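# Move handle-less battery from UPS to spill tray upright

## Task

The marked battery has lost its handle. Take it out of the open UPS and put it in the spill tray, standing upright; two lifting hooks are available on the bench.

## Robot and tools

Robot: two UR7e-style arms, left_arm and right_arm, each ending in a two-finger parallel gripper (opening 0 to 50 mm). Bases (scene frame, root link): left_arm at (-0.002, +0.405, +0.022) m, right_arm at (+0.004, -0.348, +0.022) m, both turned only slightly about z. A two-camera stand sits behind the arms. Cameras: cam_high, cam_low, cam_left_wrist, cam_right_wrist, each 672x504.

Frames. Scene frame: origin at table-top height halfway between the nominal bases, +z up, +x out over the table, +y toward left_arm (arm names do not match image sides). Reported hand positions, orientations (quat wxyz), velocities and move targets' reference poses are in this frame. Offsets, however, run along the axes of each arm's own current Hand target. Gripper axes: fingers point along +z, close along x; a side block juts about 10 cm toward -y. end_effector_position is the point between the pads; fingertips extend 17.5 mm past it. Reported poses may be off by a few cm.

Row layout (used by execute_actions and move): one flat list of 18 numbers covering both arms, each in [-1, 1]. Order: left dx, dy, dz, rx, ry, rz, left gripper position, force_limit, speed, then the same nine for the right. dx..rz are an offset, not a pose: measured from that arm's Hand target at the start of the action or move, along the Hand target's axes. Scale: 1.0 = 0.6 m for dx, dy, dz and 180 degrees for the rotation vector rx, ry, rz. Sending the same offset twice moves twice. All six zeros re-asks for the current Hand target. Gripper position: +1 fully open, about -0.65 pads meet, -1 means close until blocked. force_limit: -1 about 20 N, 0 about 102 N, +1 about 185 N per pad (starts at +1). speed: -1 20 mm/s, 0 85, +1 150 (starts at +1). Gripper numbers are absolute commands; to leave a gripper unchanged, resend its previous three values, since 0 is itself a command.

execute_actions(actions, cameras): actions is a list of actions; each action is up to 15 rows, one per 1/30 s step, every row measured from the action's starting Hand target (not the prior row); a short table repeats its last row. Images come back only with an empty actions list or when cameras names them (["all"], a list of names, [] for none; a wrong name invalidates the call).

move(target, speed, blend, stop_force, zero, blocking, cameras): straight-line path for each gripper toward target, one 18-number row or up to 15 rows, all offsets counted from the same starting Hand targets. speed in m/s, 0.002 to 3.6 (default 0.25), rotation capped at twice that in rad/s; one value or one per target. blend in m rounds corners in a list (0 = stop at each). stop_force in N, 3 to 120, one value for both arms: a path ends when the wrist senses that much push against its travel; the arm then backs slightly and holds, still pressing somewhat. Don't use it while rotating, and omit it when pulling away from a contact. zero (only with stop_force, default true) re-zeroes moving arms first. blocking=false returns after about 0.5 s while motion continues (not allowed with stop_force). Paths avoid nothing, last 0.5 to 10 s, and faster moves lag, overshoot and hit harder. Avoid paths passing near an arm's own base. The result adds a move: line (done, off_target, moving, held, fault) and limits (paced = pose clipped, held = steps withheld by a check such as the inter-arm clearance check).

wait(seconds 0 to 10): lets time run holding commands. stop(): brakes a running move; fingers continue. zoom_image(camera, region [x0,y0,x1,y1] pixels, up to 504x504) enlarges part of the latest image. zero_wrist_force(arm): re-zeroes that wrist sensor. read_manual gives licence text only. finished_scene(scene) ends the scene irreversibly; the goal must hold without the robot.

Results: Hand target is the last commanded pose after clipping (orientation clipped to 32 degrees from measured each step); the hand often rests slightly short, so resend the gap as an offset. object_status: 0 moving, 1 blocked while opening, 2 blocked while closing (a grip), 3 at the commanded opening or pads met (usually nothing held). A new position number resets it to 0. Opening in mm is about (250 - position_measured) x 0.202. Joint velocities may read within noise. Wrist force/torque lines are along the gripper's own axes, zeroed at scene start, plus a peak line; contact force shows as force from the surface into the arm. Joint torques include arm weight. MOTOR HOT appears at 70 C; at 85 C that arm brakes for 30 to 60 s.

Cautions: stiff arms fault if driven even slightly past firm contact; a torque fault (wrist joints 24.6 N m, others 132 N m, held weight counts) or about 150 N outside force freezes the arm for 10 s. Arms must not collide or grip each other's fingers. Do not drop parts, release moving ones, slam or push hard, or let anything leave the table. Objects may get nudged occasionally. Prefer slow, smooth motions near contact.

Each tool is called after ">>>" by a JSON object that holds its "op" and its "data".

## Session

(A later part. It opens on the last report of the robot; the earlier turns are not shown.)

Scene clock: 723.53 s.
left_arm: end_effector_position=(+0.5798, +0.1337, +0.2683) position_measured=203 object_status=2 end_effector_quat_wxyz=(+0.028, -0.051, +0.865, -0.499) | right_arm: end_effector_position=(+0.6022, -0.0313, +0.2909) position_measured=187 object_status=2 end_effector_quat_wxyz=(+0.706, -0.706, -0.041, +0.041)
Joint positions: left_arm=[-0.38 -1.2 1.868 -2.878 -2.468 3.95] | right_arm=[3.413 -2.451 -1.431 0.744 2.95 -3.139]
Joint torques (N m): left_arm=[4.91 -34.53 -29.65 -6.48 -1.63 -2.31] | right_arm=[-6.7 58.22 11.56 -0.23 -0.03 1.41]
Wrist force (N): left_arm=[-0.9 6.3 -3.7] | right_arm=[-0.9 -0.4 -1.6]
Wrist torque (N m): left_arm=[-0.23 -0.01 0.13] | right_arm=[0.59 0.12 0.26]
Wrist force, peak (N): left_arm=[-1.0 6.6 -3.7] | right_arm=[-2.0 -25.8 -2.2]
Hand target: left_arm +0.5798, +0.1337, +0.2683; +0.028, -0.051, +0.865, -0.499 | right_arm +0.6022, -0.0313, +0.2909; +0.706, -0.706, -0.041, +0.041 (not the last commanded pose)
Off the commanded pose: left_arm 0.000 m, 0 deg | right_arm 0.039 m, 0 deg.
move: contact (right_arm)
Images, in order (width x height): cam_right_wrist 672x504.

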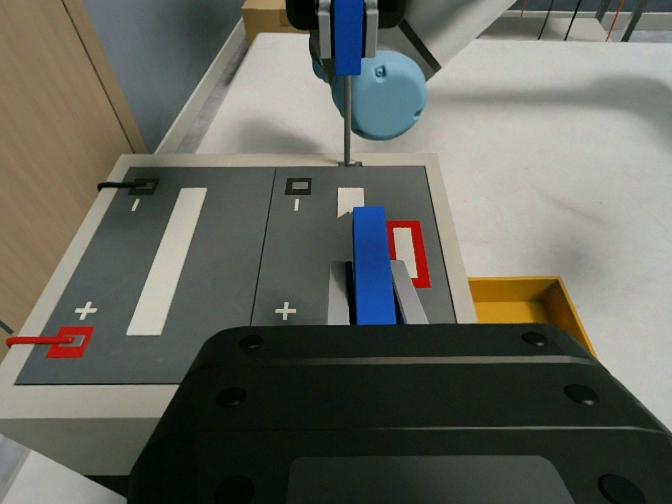

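>>> {"op": "move", "data": {"target": [[0,0,0,0,0,0,-1,-0.3,-0.8,0,-0.0025,0,0,0,0,-1,0,0],[0,0,0,0,0,0,-1,-0.3,-0.8,0,-0.0025,-0.0011,0,0,0,-1,0,0]], "speed": 0.05}}

>>> {"op": "move", "data": {"target": [0,0,0,0,0,0,-1,-0.3,-0.8,0,0.068,0,0,0,0,-1,0,0], "speed": 0.015, "stop_force": 4, "cameras": ["cam_right_wrist"]}}

>>> {"op": "zoom_image", "data": {"camera": "cam_right_wrist", "region": [310, 120, 400, 190]}}

Scene clock: 732.73 s.
left_arm: end_effector_position=(+0.5798, +0.1337, +0.2683) position_measured=203 object_status=2 end_effector_quat_wxyz=(+0.028, -0.051, +0.865, -0.499) | right_arm: end_effector_position=(+0.6022, -0.0320, +0.2924) position_measured=187 object_status=2 end_effector_quat_wxyz=(+0.706, -0.706, -0.041, +0.041)
Joint positions: left_arm=[-0.38 -1.2 1.868 -2.878 -2.468 3.95] | right_arm=[3.412 -2.449 -1.431 0.741 2.951 -3.139]
Joint torques (N m): left_arm=[3.54 -34.51 -30.24 -6.52 -1.77 -2.27] | right_arm=[-5.87 53.95 24.73 -1.55 1.84 0.26]
Wrist force (N): left_arm=[-0.7 6.4 -3.5] | right_arm=[-1.1 2.9 -1.5]
Wrist torque (N m): left_arm=[-0.22 -0.04 0.13] | right_arm=[0.64 0.10 0.28]
Wrist force, peak (N): left_arm=[-1.0 6.7 -3.8] | right_arm=[-1.4 3.0 -1.8]
Hand target: left_arm +0.5798, +0.1337, +0.2683; +0.028, -0.051, +0.865, -0.499 | right_arm +0.6022, -0.0320, +0.2924; +0.706, -0.706, -0.041, +0.041
Off the commanded pose: left_arm 0.000 m, 0 deg | right_arm 0.000 m, 0 deg.
move: done

Scene clock: 736.33 s.
left_arm: end_effector_position=(+0.5798, +0.1337, +0.2683) position_measured=203 object_status=2 end_effector_quat_wxyz=(+0.028, -0.051, +0.865, -0.499) | right_arm: end_effector_position=(+0.6022, -0.0319, +0.2539) position_measured=187 object_status=2 end_effector_quat_wxyz=(+0.706, -0.706, -0.041, +0.041)
Joint positions: left_arm=[-0.38 -1.2 1.868 -2.878 -2.468 3.95] | right_arm=[3.412 -2.512 -1.429 0.802 2.951 -3.139]
Joint torques (N m): left_arm=[3.91 -33.78 -30.15 -6.5 -1.76 -2.14] | right_arm=[8.58 61.8 10.97 -1.73 -1.59 0.33]
Wrist force (N): left_arm=[-1.0 6.7 -3.6] | right_arm=[-1.1 3.4 -2.5]
Wrist torque (N m): left_arm=[-0.19 -0.01 0.13] | right_arm=[0.61 0.09 0.30]
Wrist force, peak (N): left_arm=[-1.1 6.7 -3.8] | right_arm=[-2.8 -21.6 -2.6]
Hand target: left_arm +0.5798, +0.1337, +0.2683; +0.028, -0.051, +0.865, -0.499 | right_arm +0.6022, -0.0319, +0.2539; +0.706, -0.706, -0.041, +0.041 (not the last commanded pose)
Off the commanded pose: left_arm 0.000 m, 0 deg | right_arm 0.002 m, 0 deg.
move: contact (right_arm)
Images, in order (width x height): cam_right_wrist 672x504.

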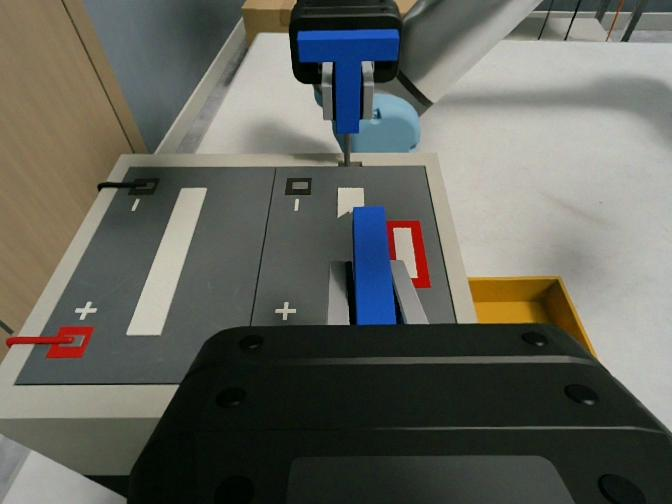

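Scaled by 5.600 from the camera's 672x504 image, which has a finer 960x720 frame.

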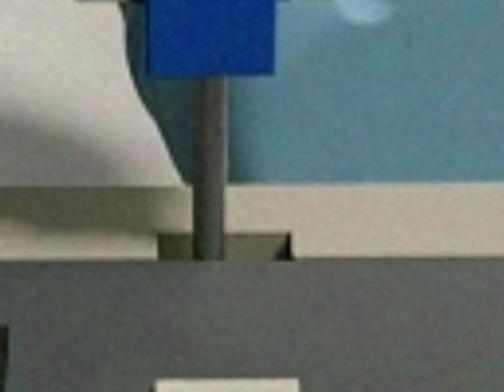

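>>> {"op": "move", "data": {"target": [[0,0,0,0,0,0,-1,-0.3,-0.8,0,-0.0016,0,0,0,0,-1,0,0],[0,0,0,0,0,0,-1,-0.3,-0.8,-0.006,-0.0016,0.0008,0,0.0833,0,-1,0,0],[0,0,0,0,0,0,-1,-0.3,-0.8,-0.0115,-0.0016,0.0031,0,0.1667,0,-1,0,0]], "speed": 0.08, "cameras": ["cam_right_wrist"]}}

Scene clock: 755.87 s.
left_arm: end_effector_position=(+0.5798, +0.1337, +0.2683) position_measured=203 object_status=2 end_effector_quat_wxyz=(+0.028, -0.051, +0.865, -0.499) | right_arm: end_effector_position=(+0.5951, -0.0308, +0.2550) position_measured=187 object_status=2 end_effector_quat_wxyz=(+0.693, -0.692, +0.143, -0.143)
Joint positions: left_arm=[-0.38 -1.2 1.868 -2.878 -2.468 3.95] | right_arm=[3.539 -2.312 -1.895 1.067 2.3 -3.141]
Joint torques (N m): left_arm=[3.31 -34.51 -29.58 -6.62 -1.76 -2.11] | right_arm=[-9.48 29.27 16.7 -0.53 0.91 -1.24]
Wrist force (N): left_arm=[-0.9 6.4 -3.6] | right_arm=[-0.4 2.1 -3.4]
Wrist torque (N m): left_arm=[-0.24 -0.01 0.13] | right_arm=[0.51 0.13 0.31]
Wrist force, peak (N): left_arm=[-1.2 6.7 -3.9] | right_arm=[-0.1 3.1 -3.6]
Hand target: left_arm +0.5798, +0.1337, +0.2683; +0.028, -0.051, +0.865, -0.499 | right_arm +0.5952, -0.0309, +0.2549; +0.693, -0.692, +0.143, -0.143
Off the commanded pose: left_arm 0.000 m, 0 deg | right_arm 0.000 m, 0 deg.
move: done
Images, in order (width x height): cam_right_wrist 672x504.

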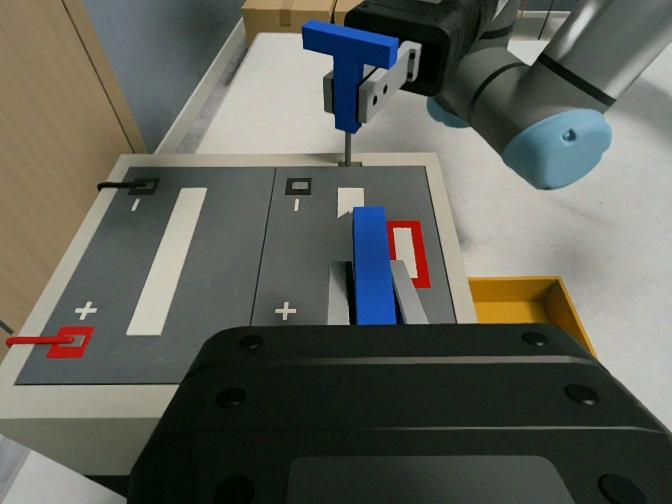

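>>> {"op": "move", "data": {"target": [[0,0,0,0,0,0,-1,-0.3,-0.8,-0.006,0,0.0008,0,0.0833,0,-1,0,0],[0,0,0,0,0,0,-1,-0.3,-0.8,-0.0115,0,0.0031,0,0.1667,0,-1,0,0],[0,0,0,0,0,0,-1,-0.3,-0.8,-0.0163,0,0.0067,0,0.25,0,-1,0,0],[0,0,0,0,0,0,-1,-0.3,-0.8,-0.0199,0,0.0115,0,0.3333,0,-1,0,0]], "speed": 0.08, "blend": 0.0005, "cameras": ["all"]}}

Scene clock: 773.60 s.
left_arm: end_effector_position=(+0.5798, +0.1337, +0.2683) position_measured=203 object_status=2 end_effector_quat_wxyz=(+0.028, -0.051, +0.865, -0.499) | right_arm: end_effector_position=(+0.5869, -0.0197, +0.2548) position_measured=187 object_status=2 end_effector_quat_wxyz=(+0.528, -0.528, +0.470, -0.470)
Joint positions: left_arm=[-0.38 -1.2 1.868 -2.878 -2.468 3.95] | right_arm=[4.154 -2.25 -2.058 1.166 0.638 -3.141]
Joint torques (N m): left_arm=[2.86 -35.12 -29.59 -6.45 -1.73 -1.92] | right_arm=[-6.65 47.68 6.95 4.03 2.58 0.12]
Wrist force (N): left_arm=[-1.0 6.4 -3.6] | right_arm=[5.6 2.2 -2.6]
Wrist torque (N m): left_arm=[-0.22 0.00 0.13] | right_arm=[0.52 0.16 -0.18]
Wrist force, peak (N): left_arm=[-1.2 6.6 -3.9] | right_arm=[5.0 3.9 -4.4]
Hand target: left_arm +0.5798, +0.1337, +0.2683; +0.028, -0.051, +0.865, -0.499 | right_arm +0.5869, -0.0198, +0.2549; +0.528, -0.528, +0.470, -0.470
Off the commanded pose: left_arm 0.000 m, 0 deg | right_arm 0.000 m, 0 deg.
move: done

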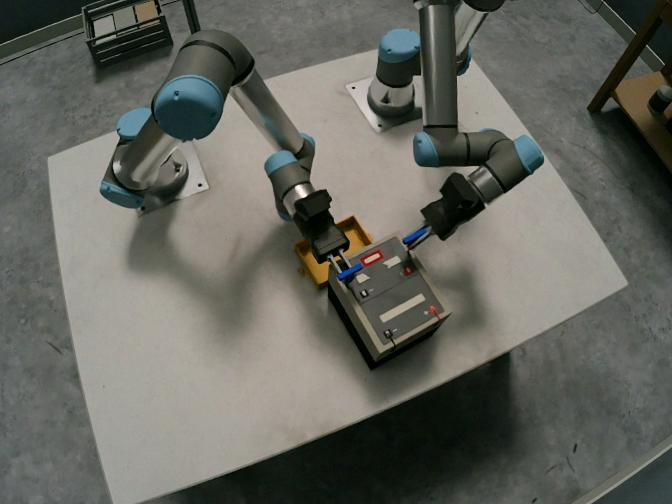

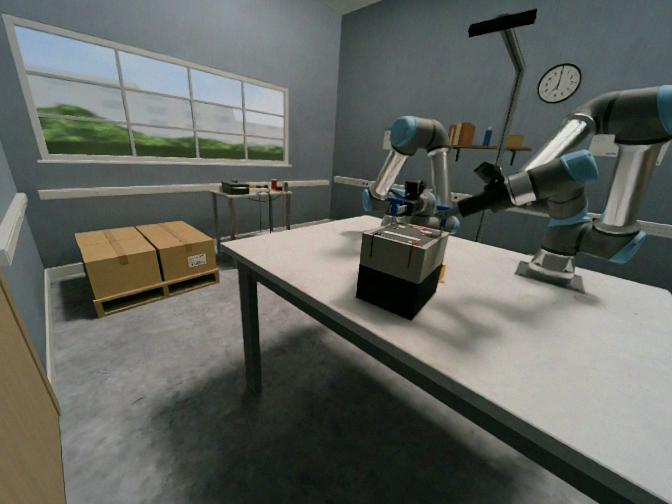

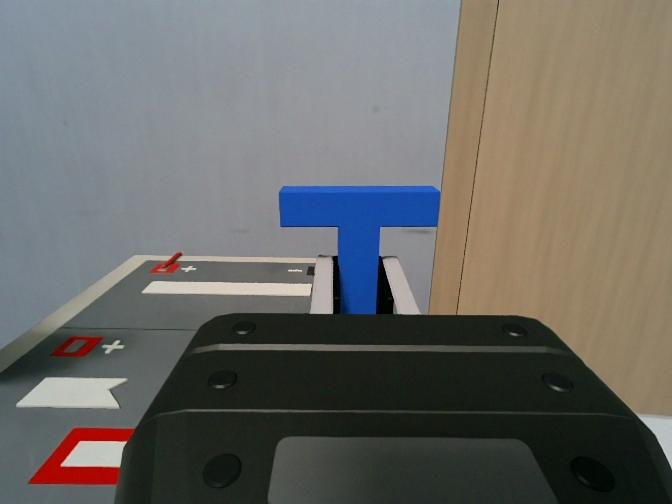

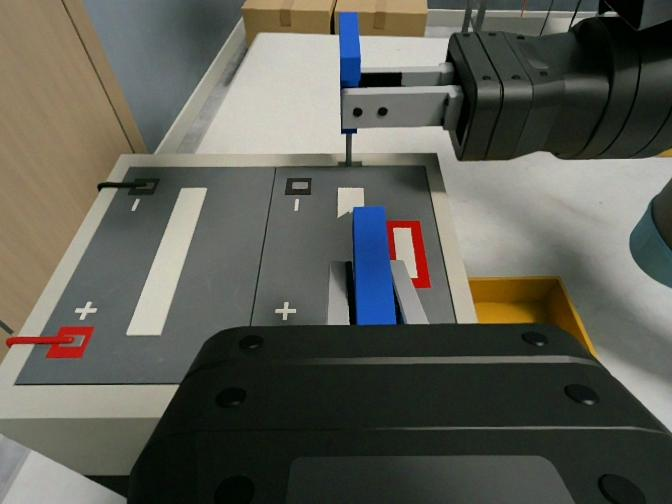

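>>> {"op": "move", "data": {"target": [0,-0.01443,-0.00833,0,0,0,-1,-0.3,-0.8,0,-0.01667,0,0,0,0,-1,0,0], "speed": 0.02, "cameras": ["cam_right_wrist","cam_low"]}}

>>> {"op": "zoom_image", "data": {"camera": "cam_right_wrist", "region": [250, 120, 470, 330]}}

Scene clock: 784.63 s.
left_arm: end_effector_position=(+0.5798, +0.1337, +0.2785) position_measured=203 object_status=2 end_effector_quat_wxyz=(+0.028, -0.051, +0.865, -0.499) | right_arm: end_effector_position=(+0.5869, -0.0198, +0.2650) position_measured=187 object_status=2 end_effector_quat_wxyz=(+0.528, -0.528, +0.470, -0.470)
Joint positions: left_arm=[-0.38 -1.216 1.858 -2.852 -2.468 3.95] | right_arm=[4.154 -2.225 -2.06 1.143 0.638 -3.141]
Joint torques (N m): left_arm=[3.19 -32.35 -24.9 -6.7 -1.99 -1.15] | right_arm=[-7.45 24.3 7.52 3.92 0.06 -0.73]
Wrist force (N): left_arm=[0.4 5.9 -3.8] | right_arm=[3.6 1.9 -1.7]
Wrist torque (N m): left_arm=[-0.24 0.02 0.04] | right_arm=[0.61 0.15 -0.03]
Wrist force, peak (N): left_arm=[-1.0 6.8 -3.7] | right_arm=[4.8 4.6 -2.6]
Hand target: left_arm +0.5798, +0.1337, +0.2783; +0.028, -0.051, +0.865, -0.499 | right_arm +0.5869, -0.0198, +0.2649; +0.528, -0.528, +0.470, -0.470
Off the commanded pose: left_arm 0.000 m, 0 deg | right_arm 0.000 m, 0 deg.
move: done
Images, in order (width x height): cam_low 672x504, cam_right_wrist 672x504.

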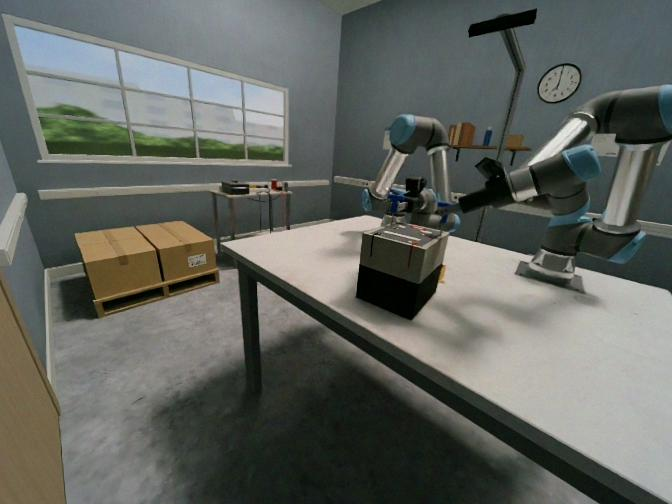

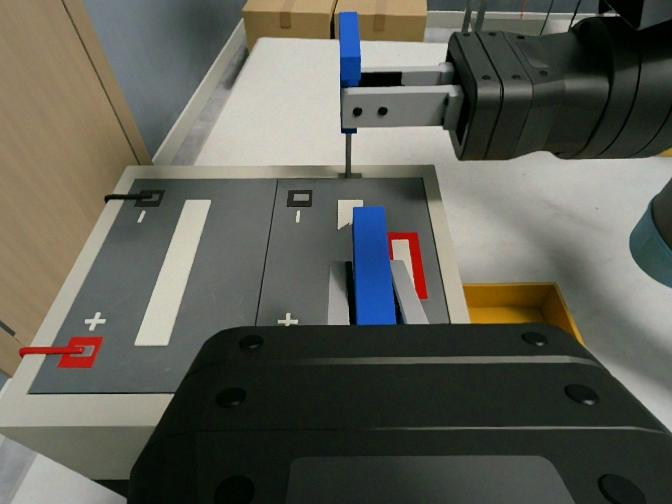

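Scaled by 2.291 from the camera's 672x504 image, which has a finer 960x720 frame.

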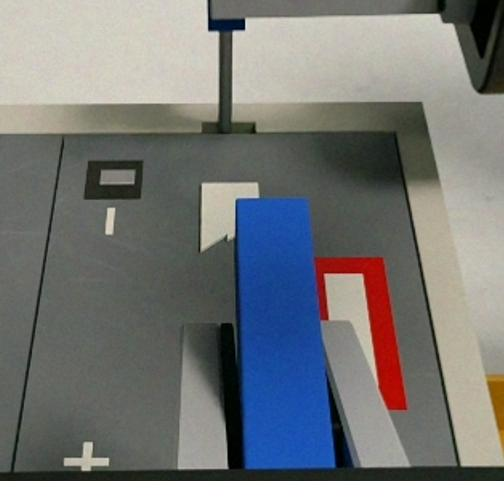

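>>> {"op": "move", "data": {"target": [0,-0.0289,-0.0167,0,0,0,-1,-0.3,-0.8,0,-0.0333,0,0,0,0,-1,0,0], "speed": 0.015, "stop_force": 7, "cameras": ["cam_right_wrist"]}}

>>> {"op": "zoom_image", "data": {"camera": "cam_right_wrist", "region": [250, 120, 470, 330]}}

Scene clock: 795.30 s.
left_arm: end_effector_position=(+0.5797, +0.1337, +0.2808) position_measured=203 object_status=2 end_effector_quat_wxyz=(+0.028, -0.051, +0.865, -0.499) | right_arm: end_effector_position=(+0.5870, -0.0198, +0.2667) position_measured=187 object_status=2 end_effector_quat_wxyz=(+0.528, -0.528, +0.470, -0.470)
Joint positions: left_arm=[-0.38 -1.219 1.855 -2.846 -2.469 3.95] | right_arm=[4.154 -2.221 -2.06 1.14 0.638 -3.141]
Joint torques (N m): left_arm=[4.89 -33.54 -13.77 -3.49 -4.04 1.77] | right_arm=[-4.78 29.16 21.8 -0.04 2.21 -0.36]
Wrist force (N): left_arm=[0.6 7.9 -3.3] | right_arm=[4.8 8.2 -1.6]
Wrist torque (N m): left_arm=[-0.22 0.04 0.02] | right_arm=[0.68 0.17 -0.14]
Wrist force, peak (N): left_arm=[-0.4 20.5 5.7] | right_arm=[2.5 22.5 -1.5]
Hand target: left_arm +0.5797, +0.1337, +0.2808; +0.028, -0.051, +0.865, -0.499 (not the last commanded pose) | right_arm +0.5870, -0.0198, +0.2667; +0.528, -0.528, +0.470, -0.470 (not the last commanded pose)
Off the commanded pose: left_arm 0.018 m, 0 deg | right_arm 0.018 m, 0 deg.
move: contact (left_arm, right_arm)
Images, in order (width x height): cam_right_wrist 672x504.

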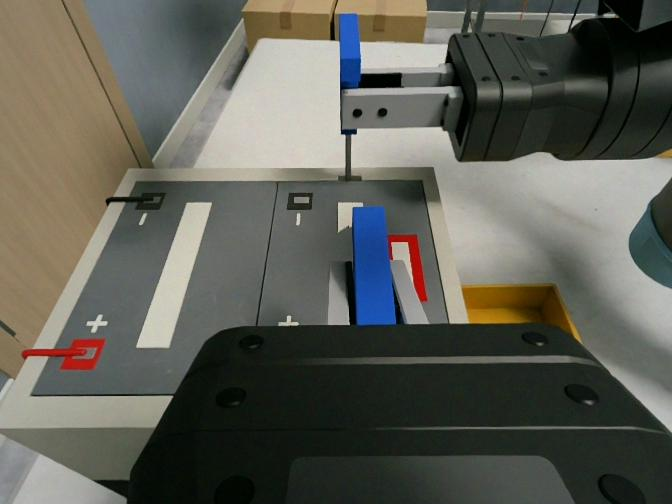

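Scaled by 2.291 from the camera's 672x504 image, which has a finer 960x720 frame.

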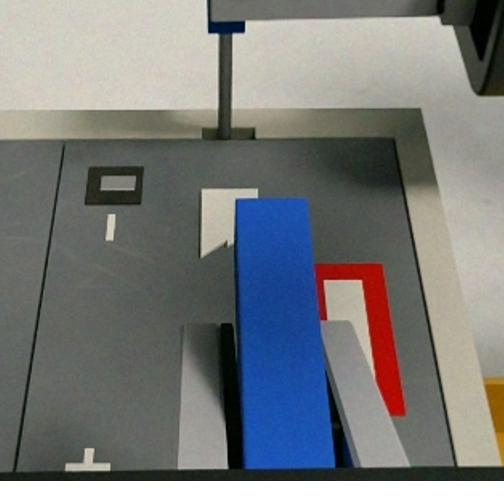

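>>> {"op": "move", "data": {"target": [0,-0.0289,-0.0167,0,0,0,-1,-0.3,-0.8,0,-0.0333,0,0,0,0,-1,0,0], "speed": 0.025, "cameras": ["cam_right_wrist","cam_low","cam_high"]}}

>>> {"op": "zoom_image", "data": {"camera": "cam_low", "region": [340, 170, 480, 270]}}

Scene clock: 803.10 s.
left_arm: end_effector_position=(+0.5798, +0.1337, +0.3010) position_measured=203 object_status=2 end_effector_quat_wxyz=(+0.028, -0.051, +0.865, -0.499) end_effector_velocity=(+0.000, +0.000, -0.002) end_effector_angular_velocity=(+0.000, -0.001, +0.000) | right_arm: end_effector_position=(+0.5870, -0.0198, +0.2868) position_measured=187 object_status=2 end_effector_quat_wxyz=(+0.528, -0.528, +0.470, -0.470)
Joint positions: left_arm=[-0.38 -1.247 1.833 -2.796 -2.469 3.95] | right_arm=[4.154 -2.173 -2.061 1.093 0.638 -3.141]
Joint velocities: left_arm=[0 0.003 0.001 -0.005 0 0] | right_arm=[within noise]
Joint torques (N m): left_arm=[6.9 -44.04 -27.94 -10.06 -5.69 -0.42] | right_arm=[-7.34 34.31 13.25 7.27 0.07 0.57]
Wrist force (N): left_arm=[0.0 23.2 6.1] | right_arm=[3.1 22.8 -2.0]
Wrist torque (N m): left_arm=[0.38 0.16 0.02] | right_arm=[0.82 0.13 -0.04]
Wrist force, peak (N): left_arm=[-0.2 24.3 9.7] | right_arm=[2.8 24.8 -2.1]
Hand target: left_arm +0.5798, +0.1337, +0.3009; +0.028, -0.051, +0.865, -0.499 | right_arm +0.5870, -0.0198, +0.2867; +0.528, -0.528, +0.470, -0.470
Off the commanded pose: left_arm 0.000 m, 0 deg | right_arm 0.000 m, 0 deg.
move: done
Images, in order (width x height): cam_high 672x504, cam_low 672x504, cam_right_wrist 672x504.

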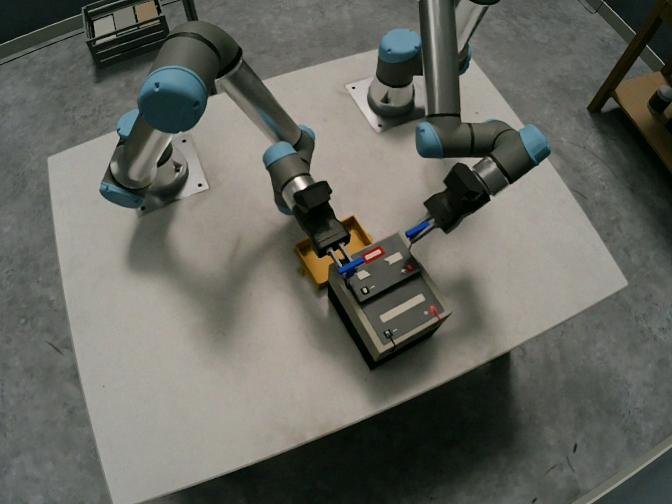

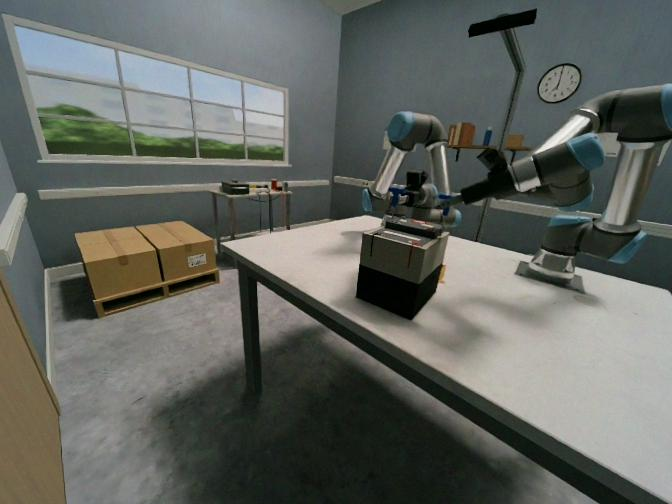

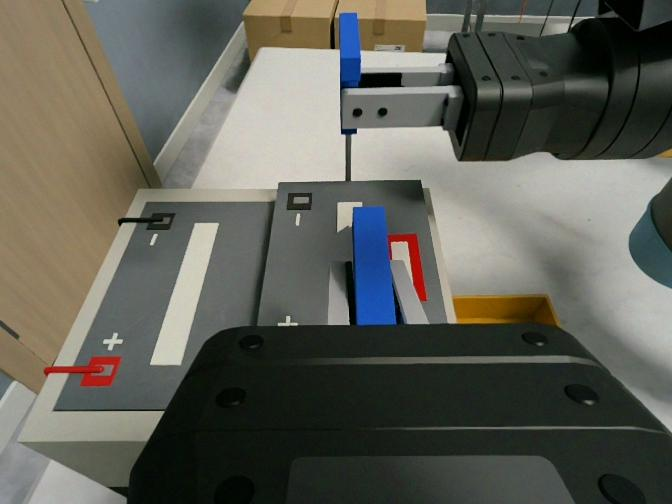

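Scaled by 3.600 from the camera's 672x504 image, which has a finer 960x720 frame.

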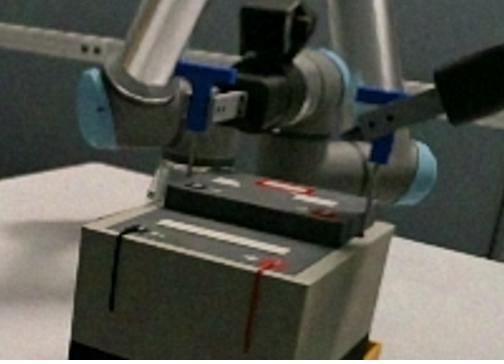

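>>> {"op": "move", "data": {"target": [0,-0.1299,-0.075,0,0,0,-1,-0.3,-0.8,0,-0.15,0,0,0,0,-1,0,0], "speed": 0.06, "cameras": ["cam_right_wrist","cam_low","cam_high"]}}

>>> {"op": "zoom_image", "data": {"camera": "cam_low", "region": [340, 150, 480, 270]}}

Scene clock: 810.73 s.
left_arm: end_effector_position=(+0.5800, +0.1337, +0.3910) position_measured=203 object_status=2 end_effector_quat_wxyz=(+0.028, -0.051, +0.865, -0.499) | right_arm: end_effector_position=(+0.5870, -0.0198, +0.3768) position_measured=187 object_status=2 end_effector_quat_wxyz=(+0.528, -0.528, +0.470, -0.470)
Joint positions: left_arm=[-0.38 -1.345 1.705 -2.57 -2.469 3.95] | right_arm=[4.154 -1.975 -2.033 0.866 0.638 -3.141]
Joint torques (N m): left_arm=[5.52 -40.13 -25.05 -10.01 -5.71 2.8] | right_arm=[-6.07 29.42 18.17 6.99 3.25 2.55]
Wrist force (N): left_arm=[0.6 23.6 5.1] | right_arm=[4.4 22.8 -1.5]
Wrist torque (N m): left_arm=[0.22 0.06 0.03] | right_arm=[0.84 0.17 -0.17]
Wrist force, peak (N): left_arm=[0.7 25.5 8.8] | right_arm=[2.3 25.3 -1.5]
Hand target: left_arm +0.5800, +0.1337, +0.3909; +0.028, -0.051, +0.865, -0.499 | right_arm +0.5870, -0.0198, +0.3767; +0.528, -0.528, +0.470, -0.470
Off the commanded pose: left_arm 0.000 m, 0 deg | right_arm 0.000 m, 0 deg.
move: done
Images, in order (width x height): cam_high 672x504, cam_low 672x504, cam_right_wrist 672x504.

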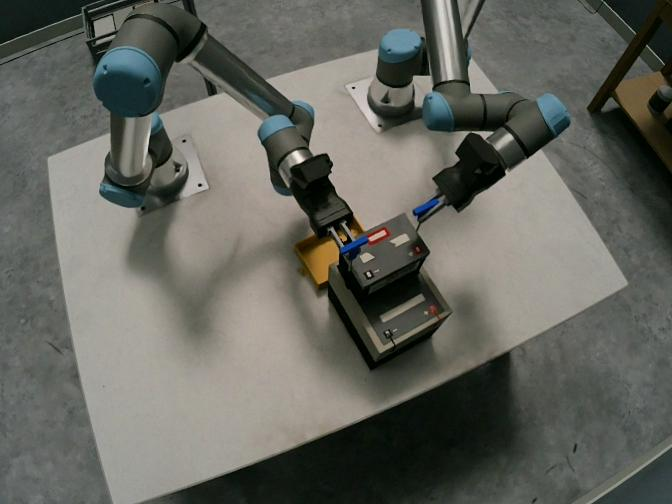

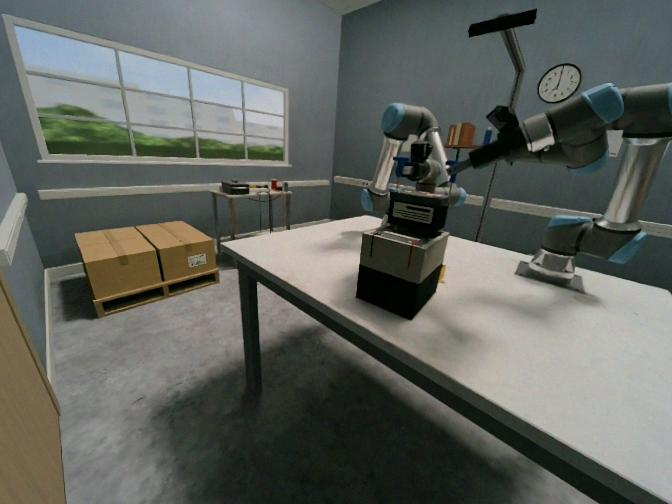

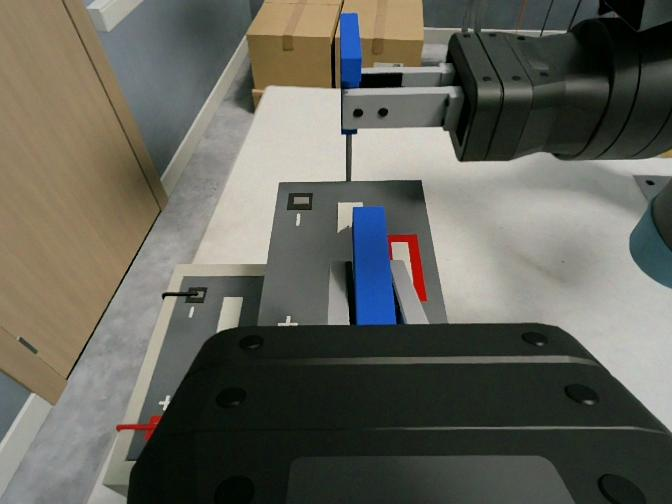

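Scaled by 3.600 from the camera's 672x504 image, which has a finer 960x720 frame.

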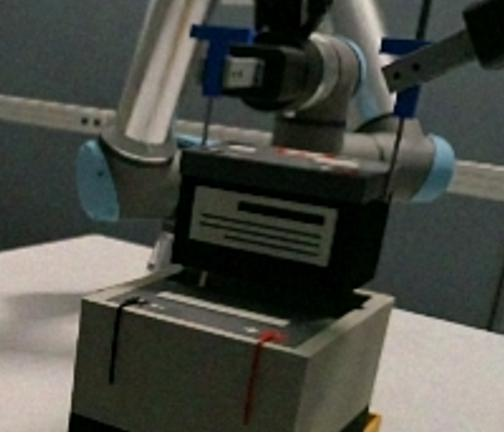

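>>> {"op": "move", "data": {"target": [[0,-0.0433,-0.025,0,0,0,-1,-0.3,-0.8,0,-0.05,0,0,0,0,-1,0,0],[0.2458,-0.0543,-0.006,0,0,0,-1,-0.3,-0.8,0.0218,-0.05,-0.2457,0,0,0,-1,0,0]], "speed": [0.06,0.07], "cameras": ["all"]}}

>>> {"op": "zoom_image", "data": {"camera": "cam_high", "region": [260, 180, 460, 330]}}

>>> {"op": "zoom_image", "data": {"camera": "cam_low", "region": [340, 150, 520, 300]}}

Scene clock: 852.67 s.
left_arm: end_effector_position=(+0.4351, +0.1034, +0.4211) position_measured=203 object_status=2 end_effector_quat_wxyz=(+0.028, -0.051, +0.865, -0.499) | right_arm: end_effector_position=(+0.4420, -0.0499, +0.4067) position_measured=187 object_status=2 end_effector_quat_wxyz=(+0.528, -0.528, +0.470, -0.470)
Joint positions: left_arm=[-0.565 -1.673 2.006 -2.698 -2.346 3.741] | right_arm=[4.508 -1.673 -2.343 0.875 0.284 -3.142]
Joint torques (N m): left_arm=[3.45 -29.42 -50.72 -5.5 -5.09 2.66] | right_arm=[0.81 13.67 26.79 -0.33 2.61 2.51]
Wrist force (N): left_arm=[0.2 24.0 4.4] | right_arm=[5.3 22.5 -1.3]
Wrist torque (N m): left_arm=[0.15 0.07 0.10] | right_arm=[0.79 0.15 -0.21]
Wrist force, peak (N): left_arm=[0.2 27.0 8.7] | right_arm=[3.9 26.0 -1.6]
Hand target: left_arm +0.4351, +0.1034, +0.4212; +0.028, -0.051, +0.865, -0.499 | right_arm +0.4420, -0.0499, +0.4067; +0.528, -0.528, +0.470, -0.470
Off the commanded pose: left_arm 0.000 m, 0 deg | right_arm 0.000 m, 0 deg.
move: done

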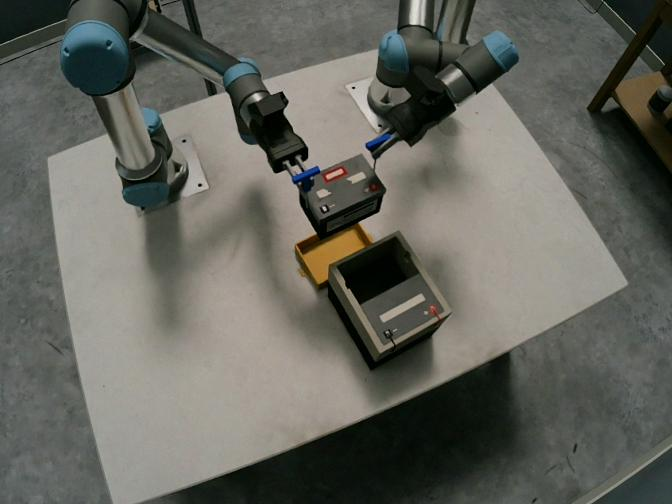

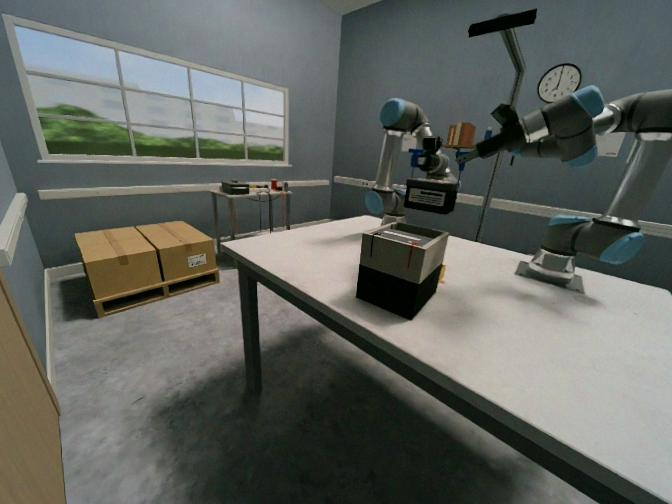

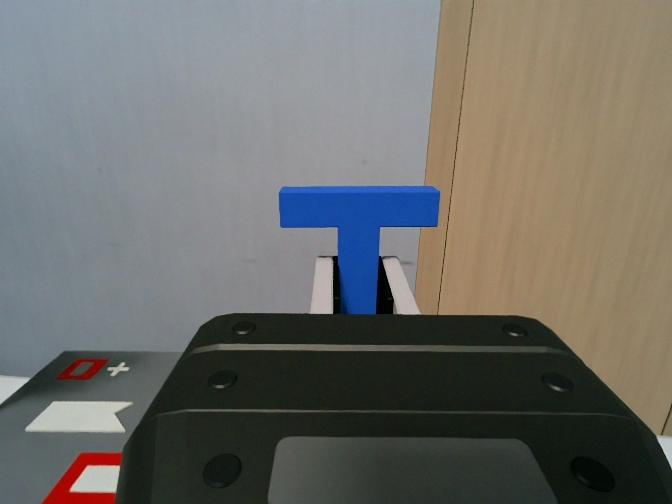

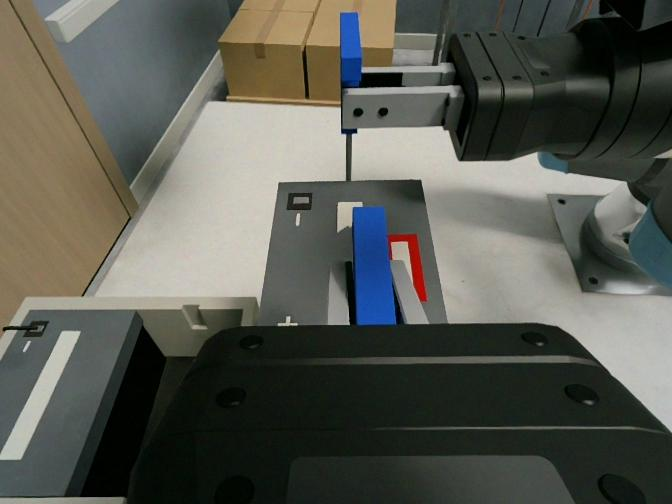

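Scaled by 2.520 from the camera's 672x504 image, which has a finer 960x720 frame.

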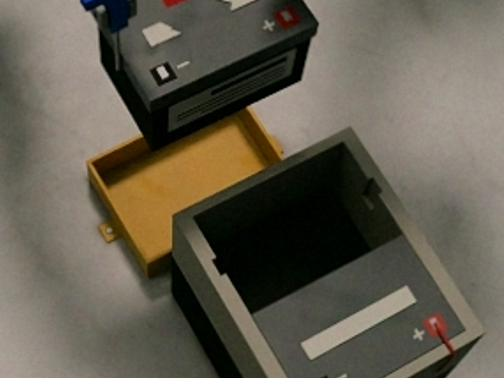

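Scaled by 2.800 from the camera's 672x504 image, which has a finer 960x720 frame.

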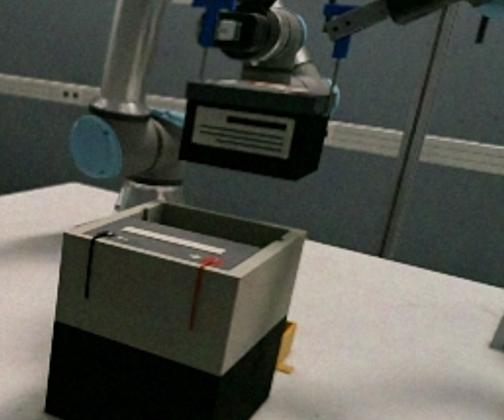

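>>> {"op": "move", "data": {"target": [0,0.231,0.1333,0,0,0,-1,-0.3,-0.8,0,0.2667,0,0,0,0,-1,0,0], "speed": 0.08, "cameras": ["cam_high","cam_low","cam_right_wrist"]}}

>>> {"op": "zoom_image", "data": {"camera": "cam_high", "region": [270, 180, 420, 310]}}

>>> {"op": "zoom_image", "data": {"camera": "cam_low", "region": [360, 170, 500, 290]}}

Scene clock: 866.47 s.
left_arm: end_effector_position=(+0.4347, +0.1035, +0.2611) position_measured=203 object_status=2 end_effector_quat_wxyz=(+0.028, -0.051, +0.865, -0.499) | right_arm: end_effector_position=(+0.4421, -0.0498, +0.2467) position_measured=187 object_status=2 end_effector_quat_wxyz=(+0.528, -0.528, +0.470, -0.470)
Joint positions: left_arm=[-0.566 -1.432 2.25 -3.184 -2.346 3.741] | right_arm=[4.508 -2.172 -2.4 1.432 0.284 -3.142]
Joint torques (N m): left_arm=[-9.31 -36.46 -44.24 -6.85 -4 -1.81] | right_arm=[7.14 31.42 2.98 0.26 1.11 2.3]
Wrist force (N): left_arm=[0.5 22.8 5.8] | right_arm=[3.3 22.7 -1.6]
Wrist torque (N m): left_arm=[0.28 0.04 0.10] | right_arm=[0.81 0.14 -0.08]
Wrist force, peak (N): left_arm=[0.3 25.0 9.1] | right_arm=[1.6 26.1 -1.5]
Hand target: left_arm +0.4348, +0.1034, +0.2612; +0.028, -0.051, +0.865, -0.499 | right_arm +0.4420, -0.0498, +0.2466; +0.528, -0.528, +0.470, -0.470
Off the commanded pose: left_arm 0.000 m, 0 deg | right_arm 0.000 m, 0 deg.
move: done
Images, in order (width x height): cam_high 672x504, cam_low 672x504, cam_right_wrist 672x504.

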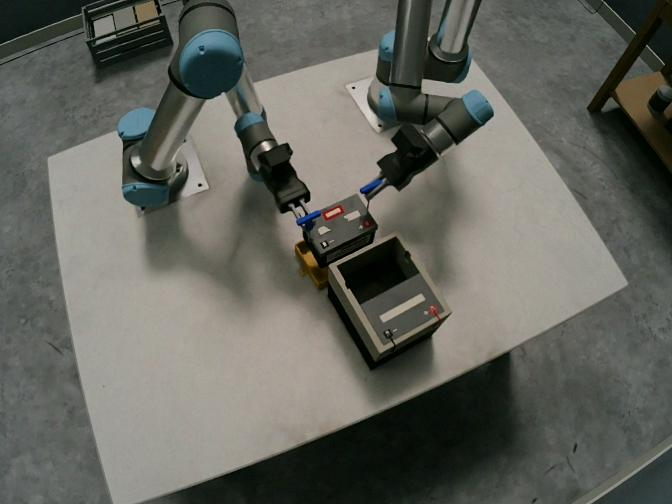

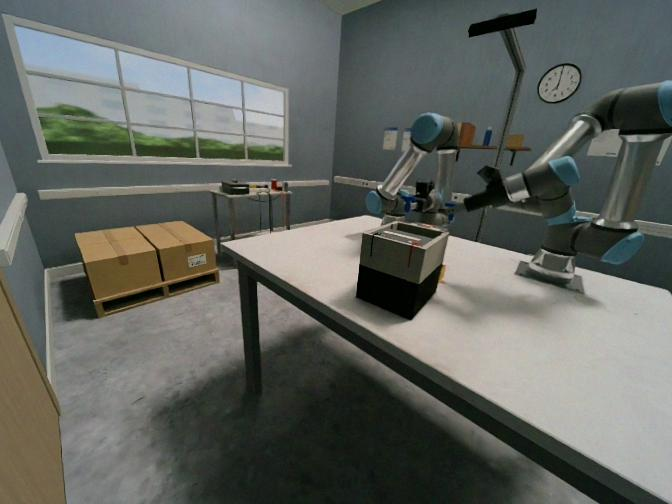

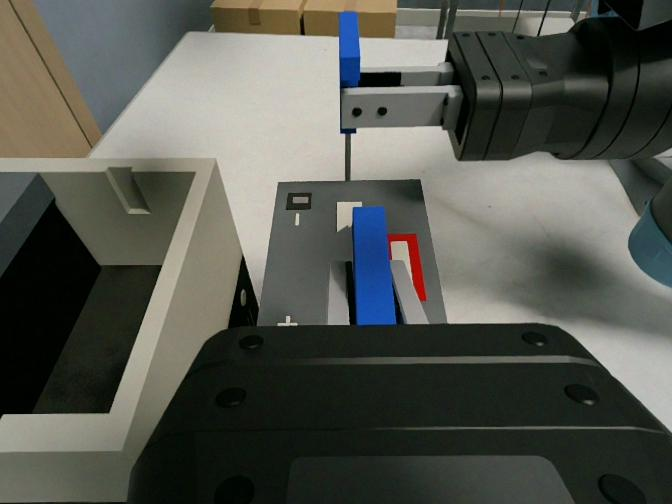

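Scaled by 3.360 from the camera's 672x504 image, which has a finer 960x720 frame.

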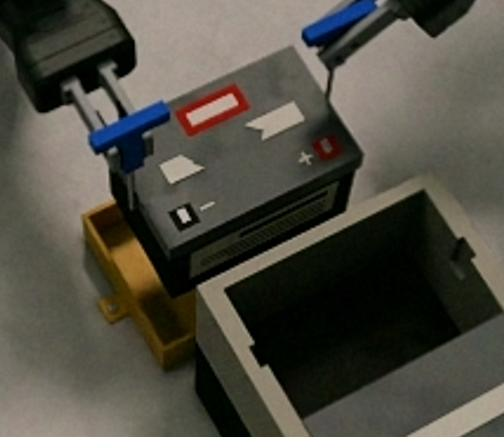

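Scaled by 3.600 from the camera's 672x504 image, which has a finer 960x720 frame.

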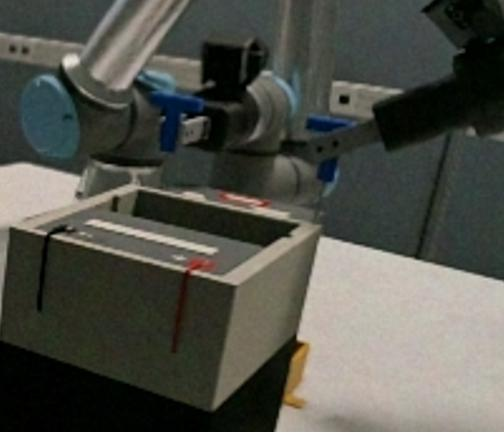

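>>> {"op": "move", "data": {"target": [0,0.1039,0.06,0,0,0,-1,-0.3,-0.8,0,0.12,0,0,0,0,-1,0,0], "speed": 0.06, "cameras": ["cam_high","cam_right_wrist"]}}

>>> {"op": "zoom_image", "data": {"camera": "cam_high", "region": [270, 180, 420, 310]}}

Scene clock: 882.57 s.
left_arm: end_effector_position=(+0.4345, +0.1035, +0.1891) position_measured=203 object_status=2 end_effector_quat_wxyz=(+0.028, -0.051, +0.865, -0.499) | right_arm: end_effector_position=(+0.4421, -0.0497, +0.1747) position_measured=187 object_status=2 end_effector_quat_wxyz=(+0.528, -0.528, +0.470, -0.470)
Joint positions: left_arm=[-0.566 -1.253 2.307 -3.42 -2.346 3.741] | right_arm=[4.508 -2.418 -2.354 1.631 0.284 -3.142]
Joint torques (N m): left_arm=[-9.74 -42.7 -36.18 -5.8 -3.27 -2.23] | right_arm=[-7.82 39.35 -3.55 -0.22 1.13 1.21]
Wrist force (N): left_arm=[0.4 22.5 6.5] | right_arm=[2.5 22.5 -1.4]
Wrist torque (N m): left_arm=[0.41 0.05 0.13] | right_arm=[0.78 0.10 0.01]
Wrist force, peak (N): left_arm=[0.7 24.4 9.0] | right_arm=[1.5 25.2 -1.5]
Hand target: left_arm +0.4346, +0.1034, +0.1892; +0.028, -0.051, +0.865, -0.499 | right_arm +0.4421, -0.0498, +0.1746; +0.528, -0.528, +0.470, -0.470
Off the commanded pose: left_arm 0.000 m, 0 deg | right_arm 0.000 m, 0 deg.
move: done
Images, in order (width x height): cam_high 672x504, cam_right_wrist 672x504.

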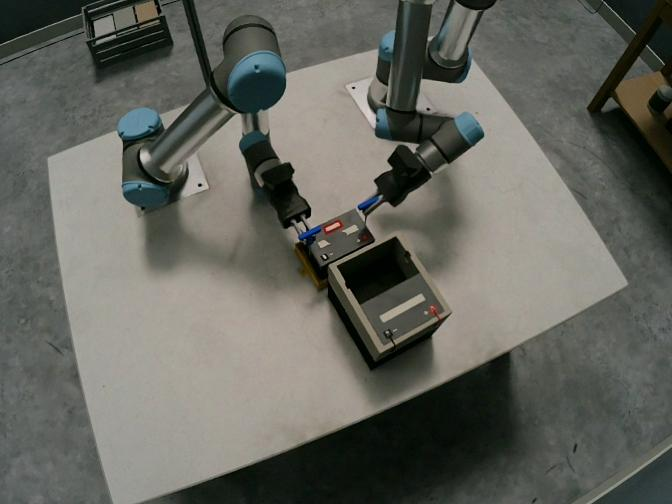

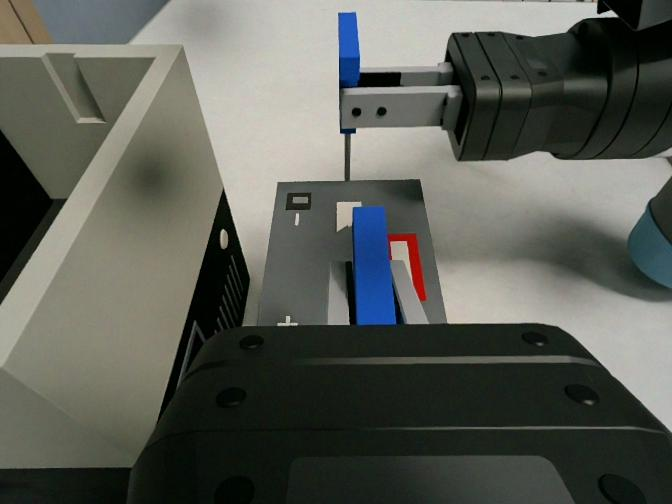

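Scaled by 3.360 from the camera's 672x504 image, which has a finer 960x720 frame.

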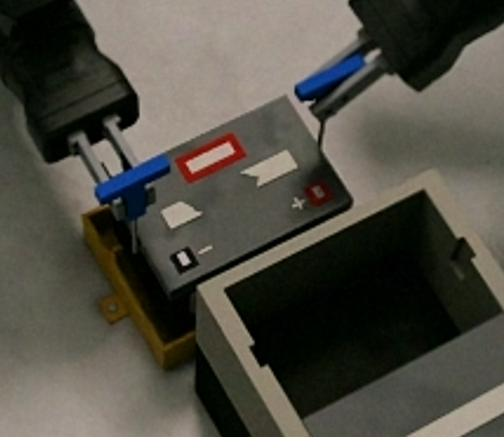

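>>> {"op": "move", "data": {"target": [0,0.0433,0.025,0,0,0,-1,-0.3,-0.8,0,0.05,0,0,0,0,-1,0,0], "speed": 0.012, "stop_force": 7, "cameras": ["cam_high","cam_right_wrist","cam_low"]}}

>>> {"op": "zoom_image", "data": {"camera": "cam_high", "region": [270, 180, 420, 310]}}

Scene clock: 892.17 s.
left_arm: end_effector_position=(+0.4346, +0.1034, +0.1739) position_measured=203 object_status=2 end_effector_quat_wxyz=(+0.028, -0.051, +0.865, -0.499) | right_arm: end_effector_position=(+0.4421, -0.0497, +0.1590) position_measured=187 object_status=2 end_effector_quat_wxyz=(+0.528, -0.528, +0.470, -0.470)
Joint positions: left_arm=[-0.566 -1.21 2.314 -3.469 -2.346 3.741] | right_arm=[4.508 -2.469 -2.339 1.667 0.284 -3.142]
Joint torques (N m): left_arm=[-2.58 -50.44 -35.55 -8.98 -2.58 0.14] | right_arm=[-4.99 49.11 -5.32 2 1.34 1.32]
Wrist force (N): left_arm=[0.1 22.6 7.5] | right_arm=[2.5 21.0 -1.7]
Wrist torque (N m): left_arm=[0.49 0.09 0.14] | right_arm=[0.77 0.10 0.00]
Wrist force, peak (N): left_arm=[0.3 24.1 9.8] | right_arm=[2.9 22.8 -1.6]
Hand target: left_arm +0.4346, +0.1034, +0.1740; +0.028, -0.051, +0.865, -0.499 (not the last commanded pose) | right_arm +0.4421, -0.0497, +0.1590; +0.528, -0.528, +0.470, -0.470 (not the last commanded pose)
Off the commanded pose: left_arm 0.015 m, 0 deg | right_arm 0.014 m, 0 deg.
move: contact (left_arm, right_arm)
Images, in order (width x height): cam_high 672x504, cam_low 672x504, cam_right_wrist 672x504.

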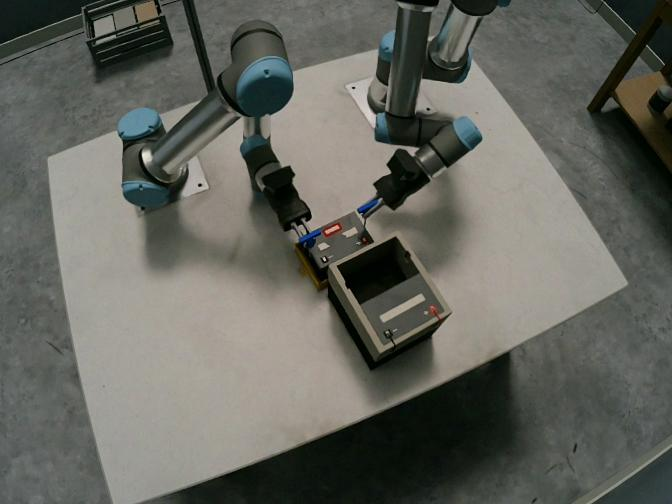

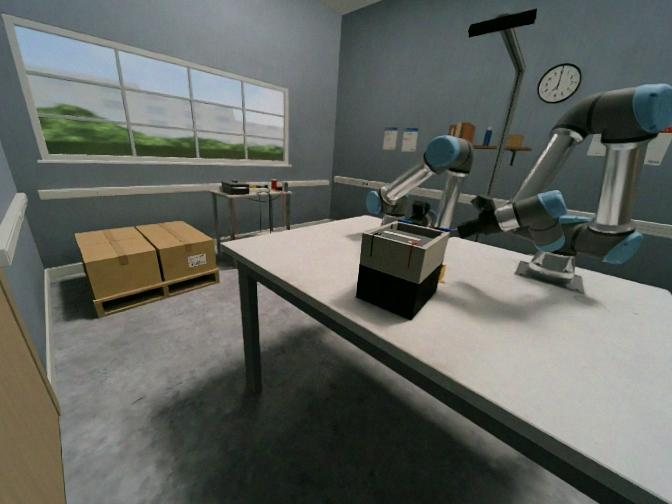

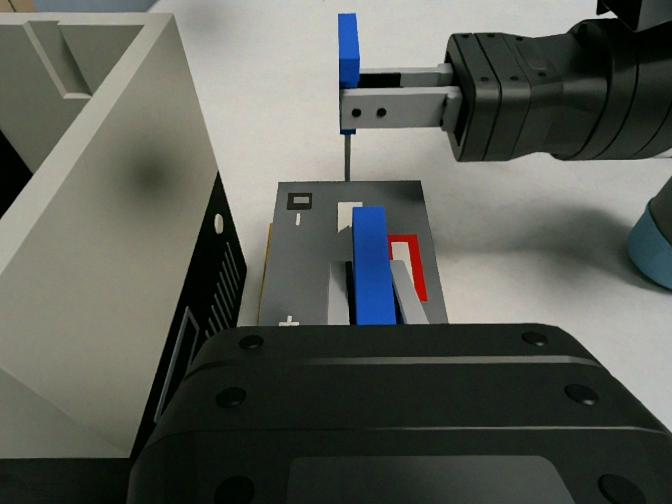

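Scaled by 3.360 from the camera's 672x504 image, which has a finer 960x720 frame.

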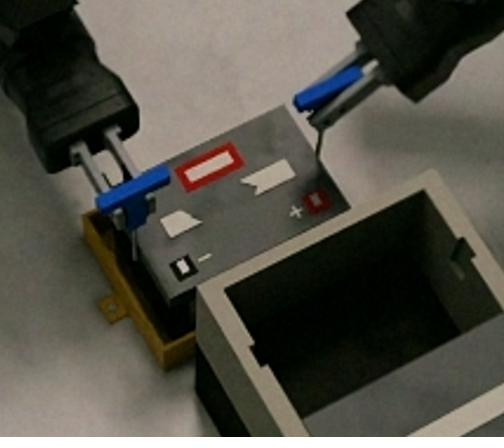

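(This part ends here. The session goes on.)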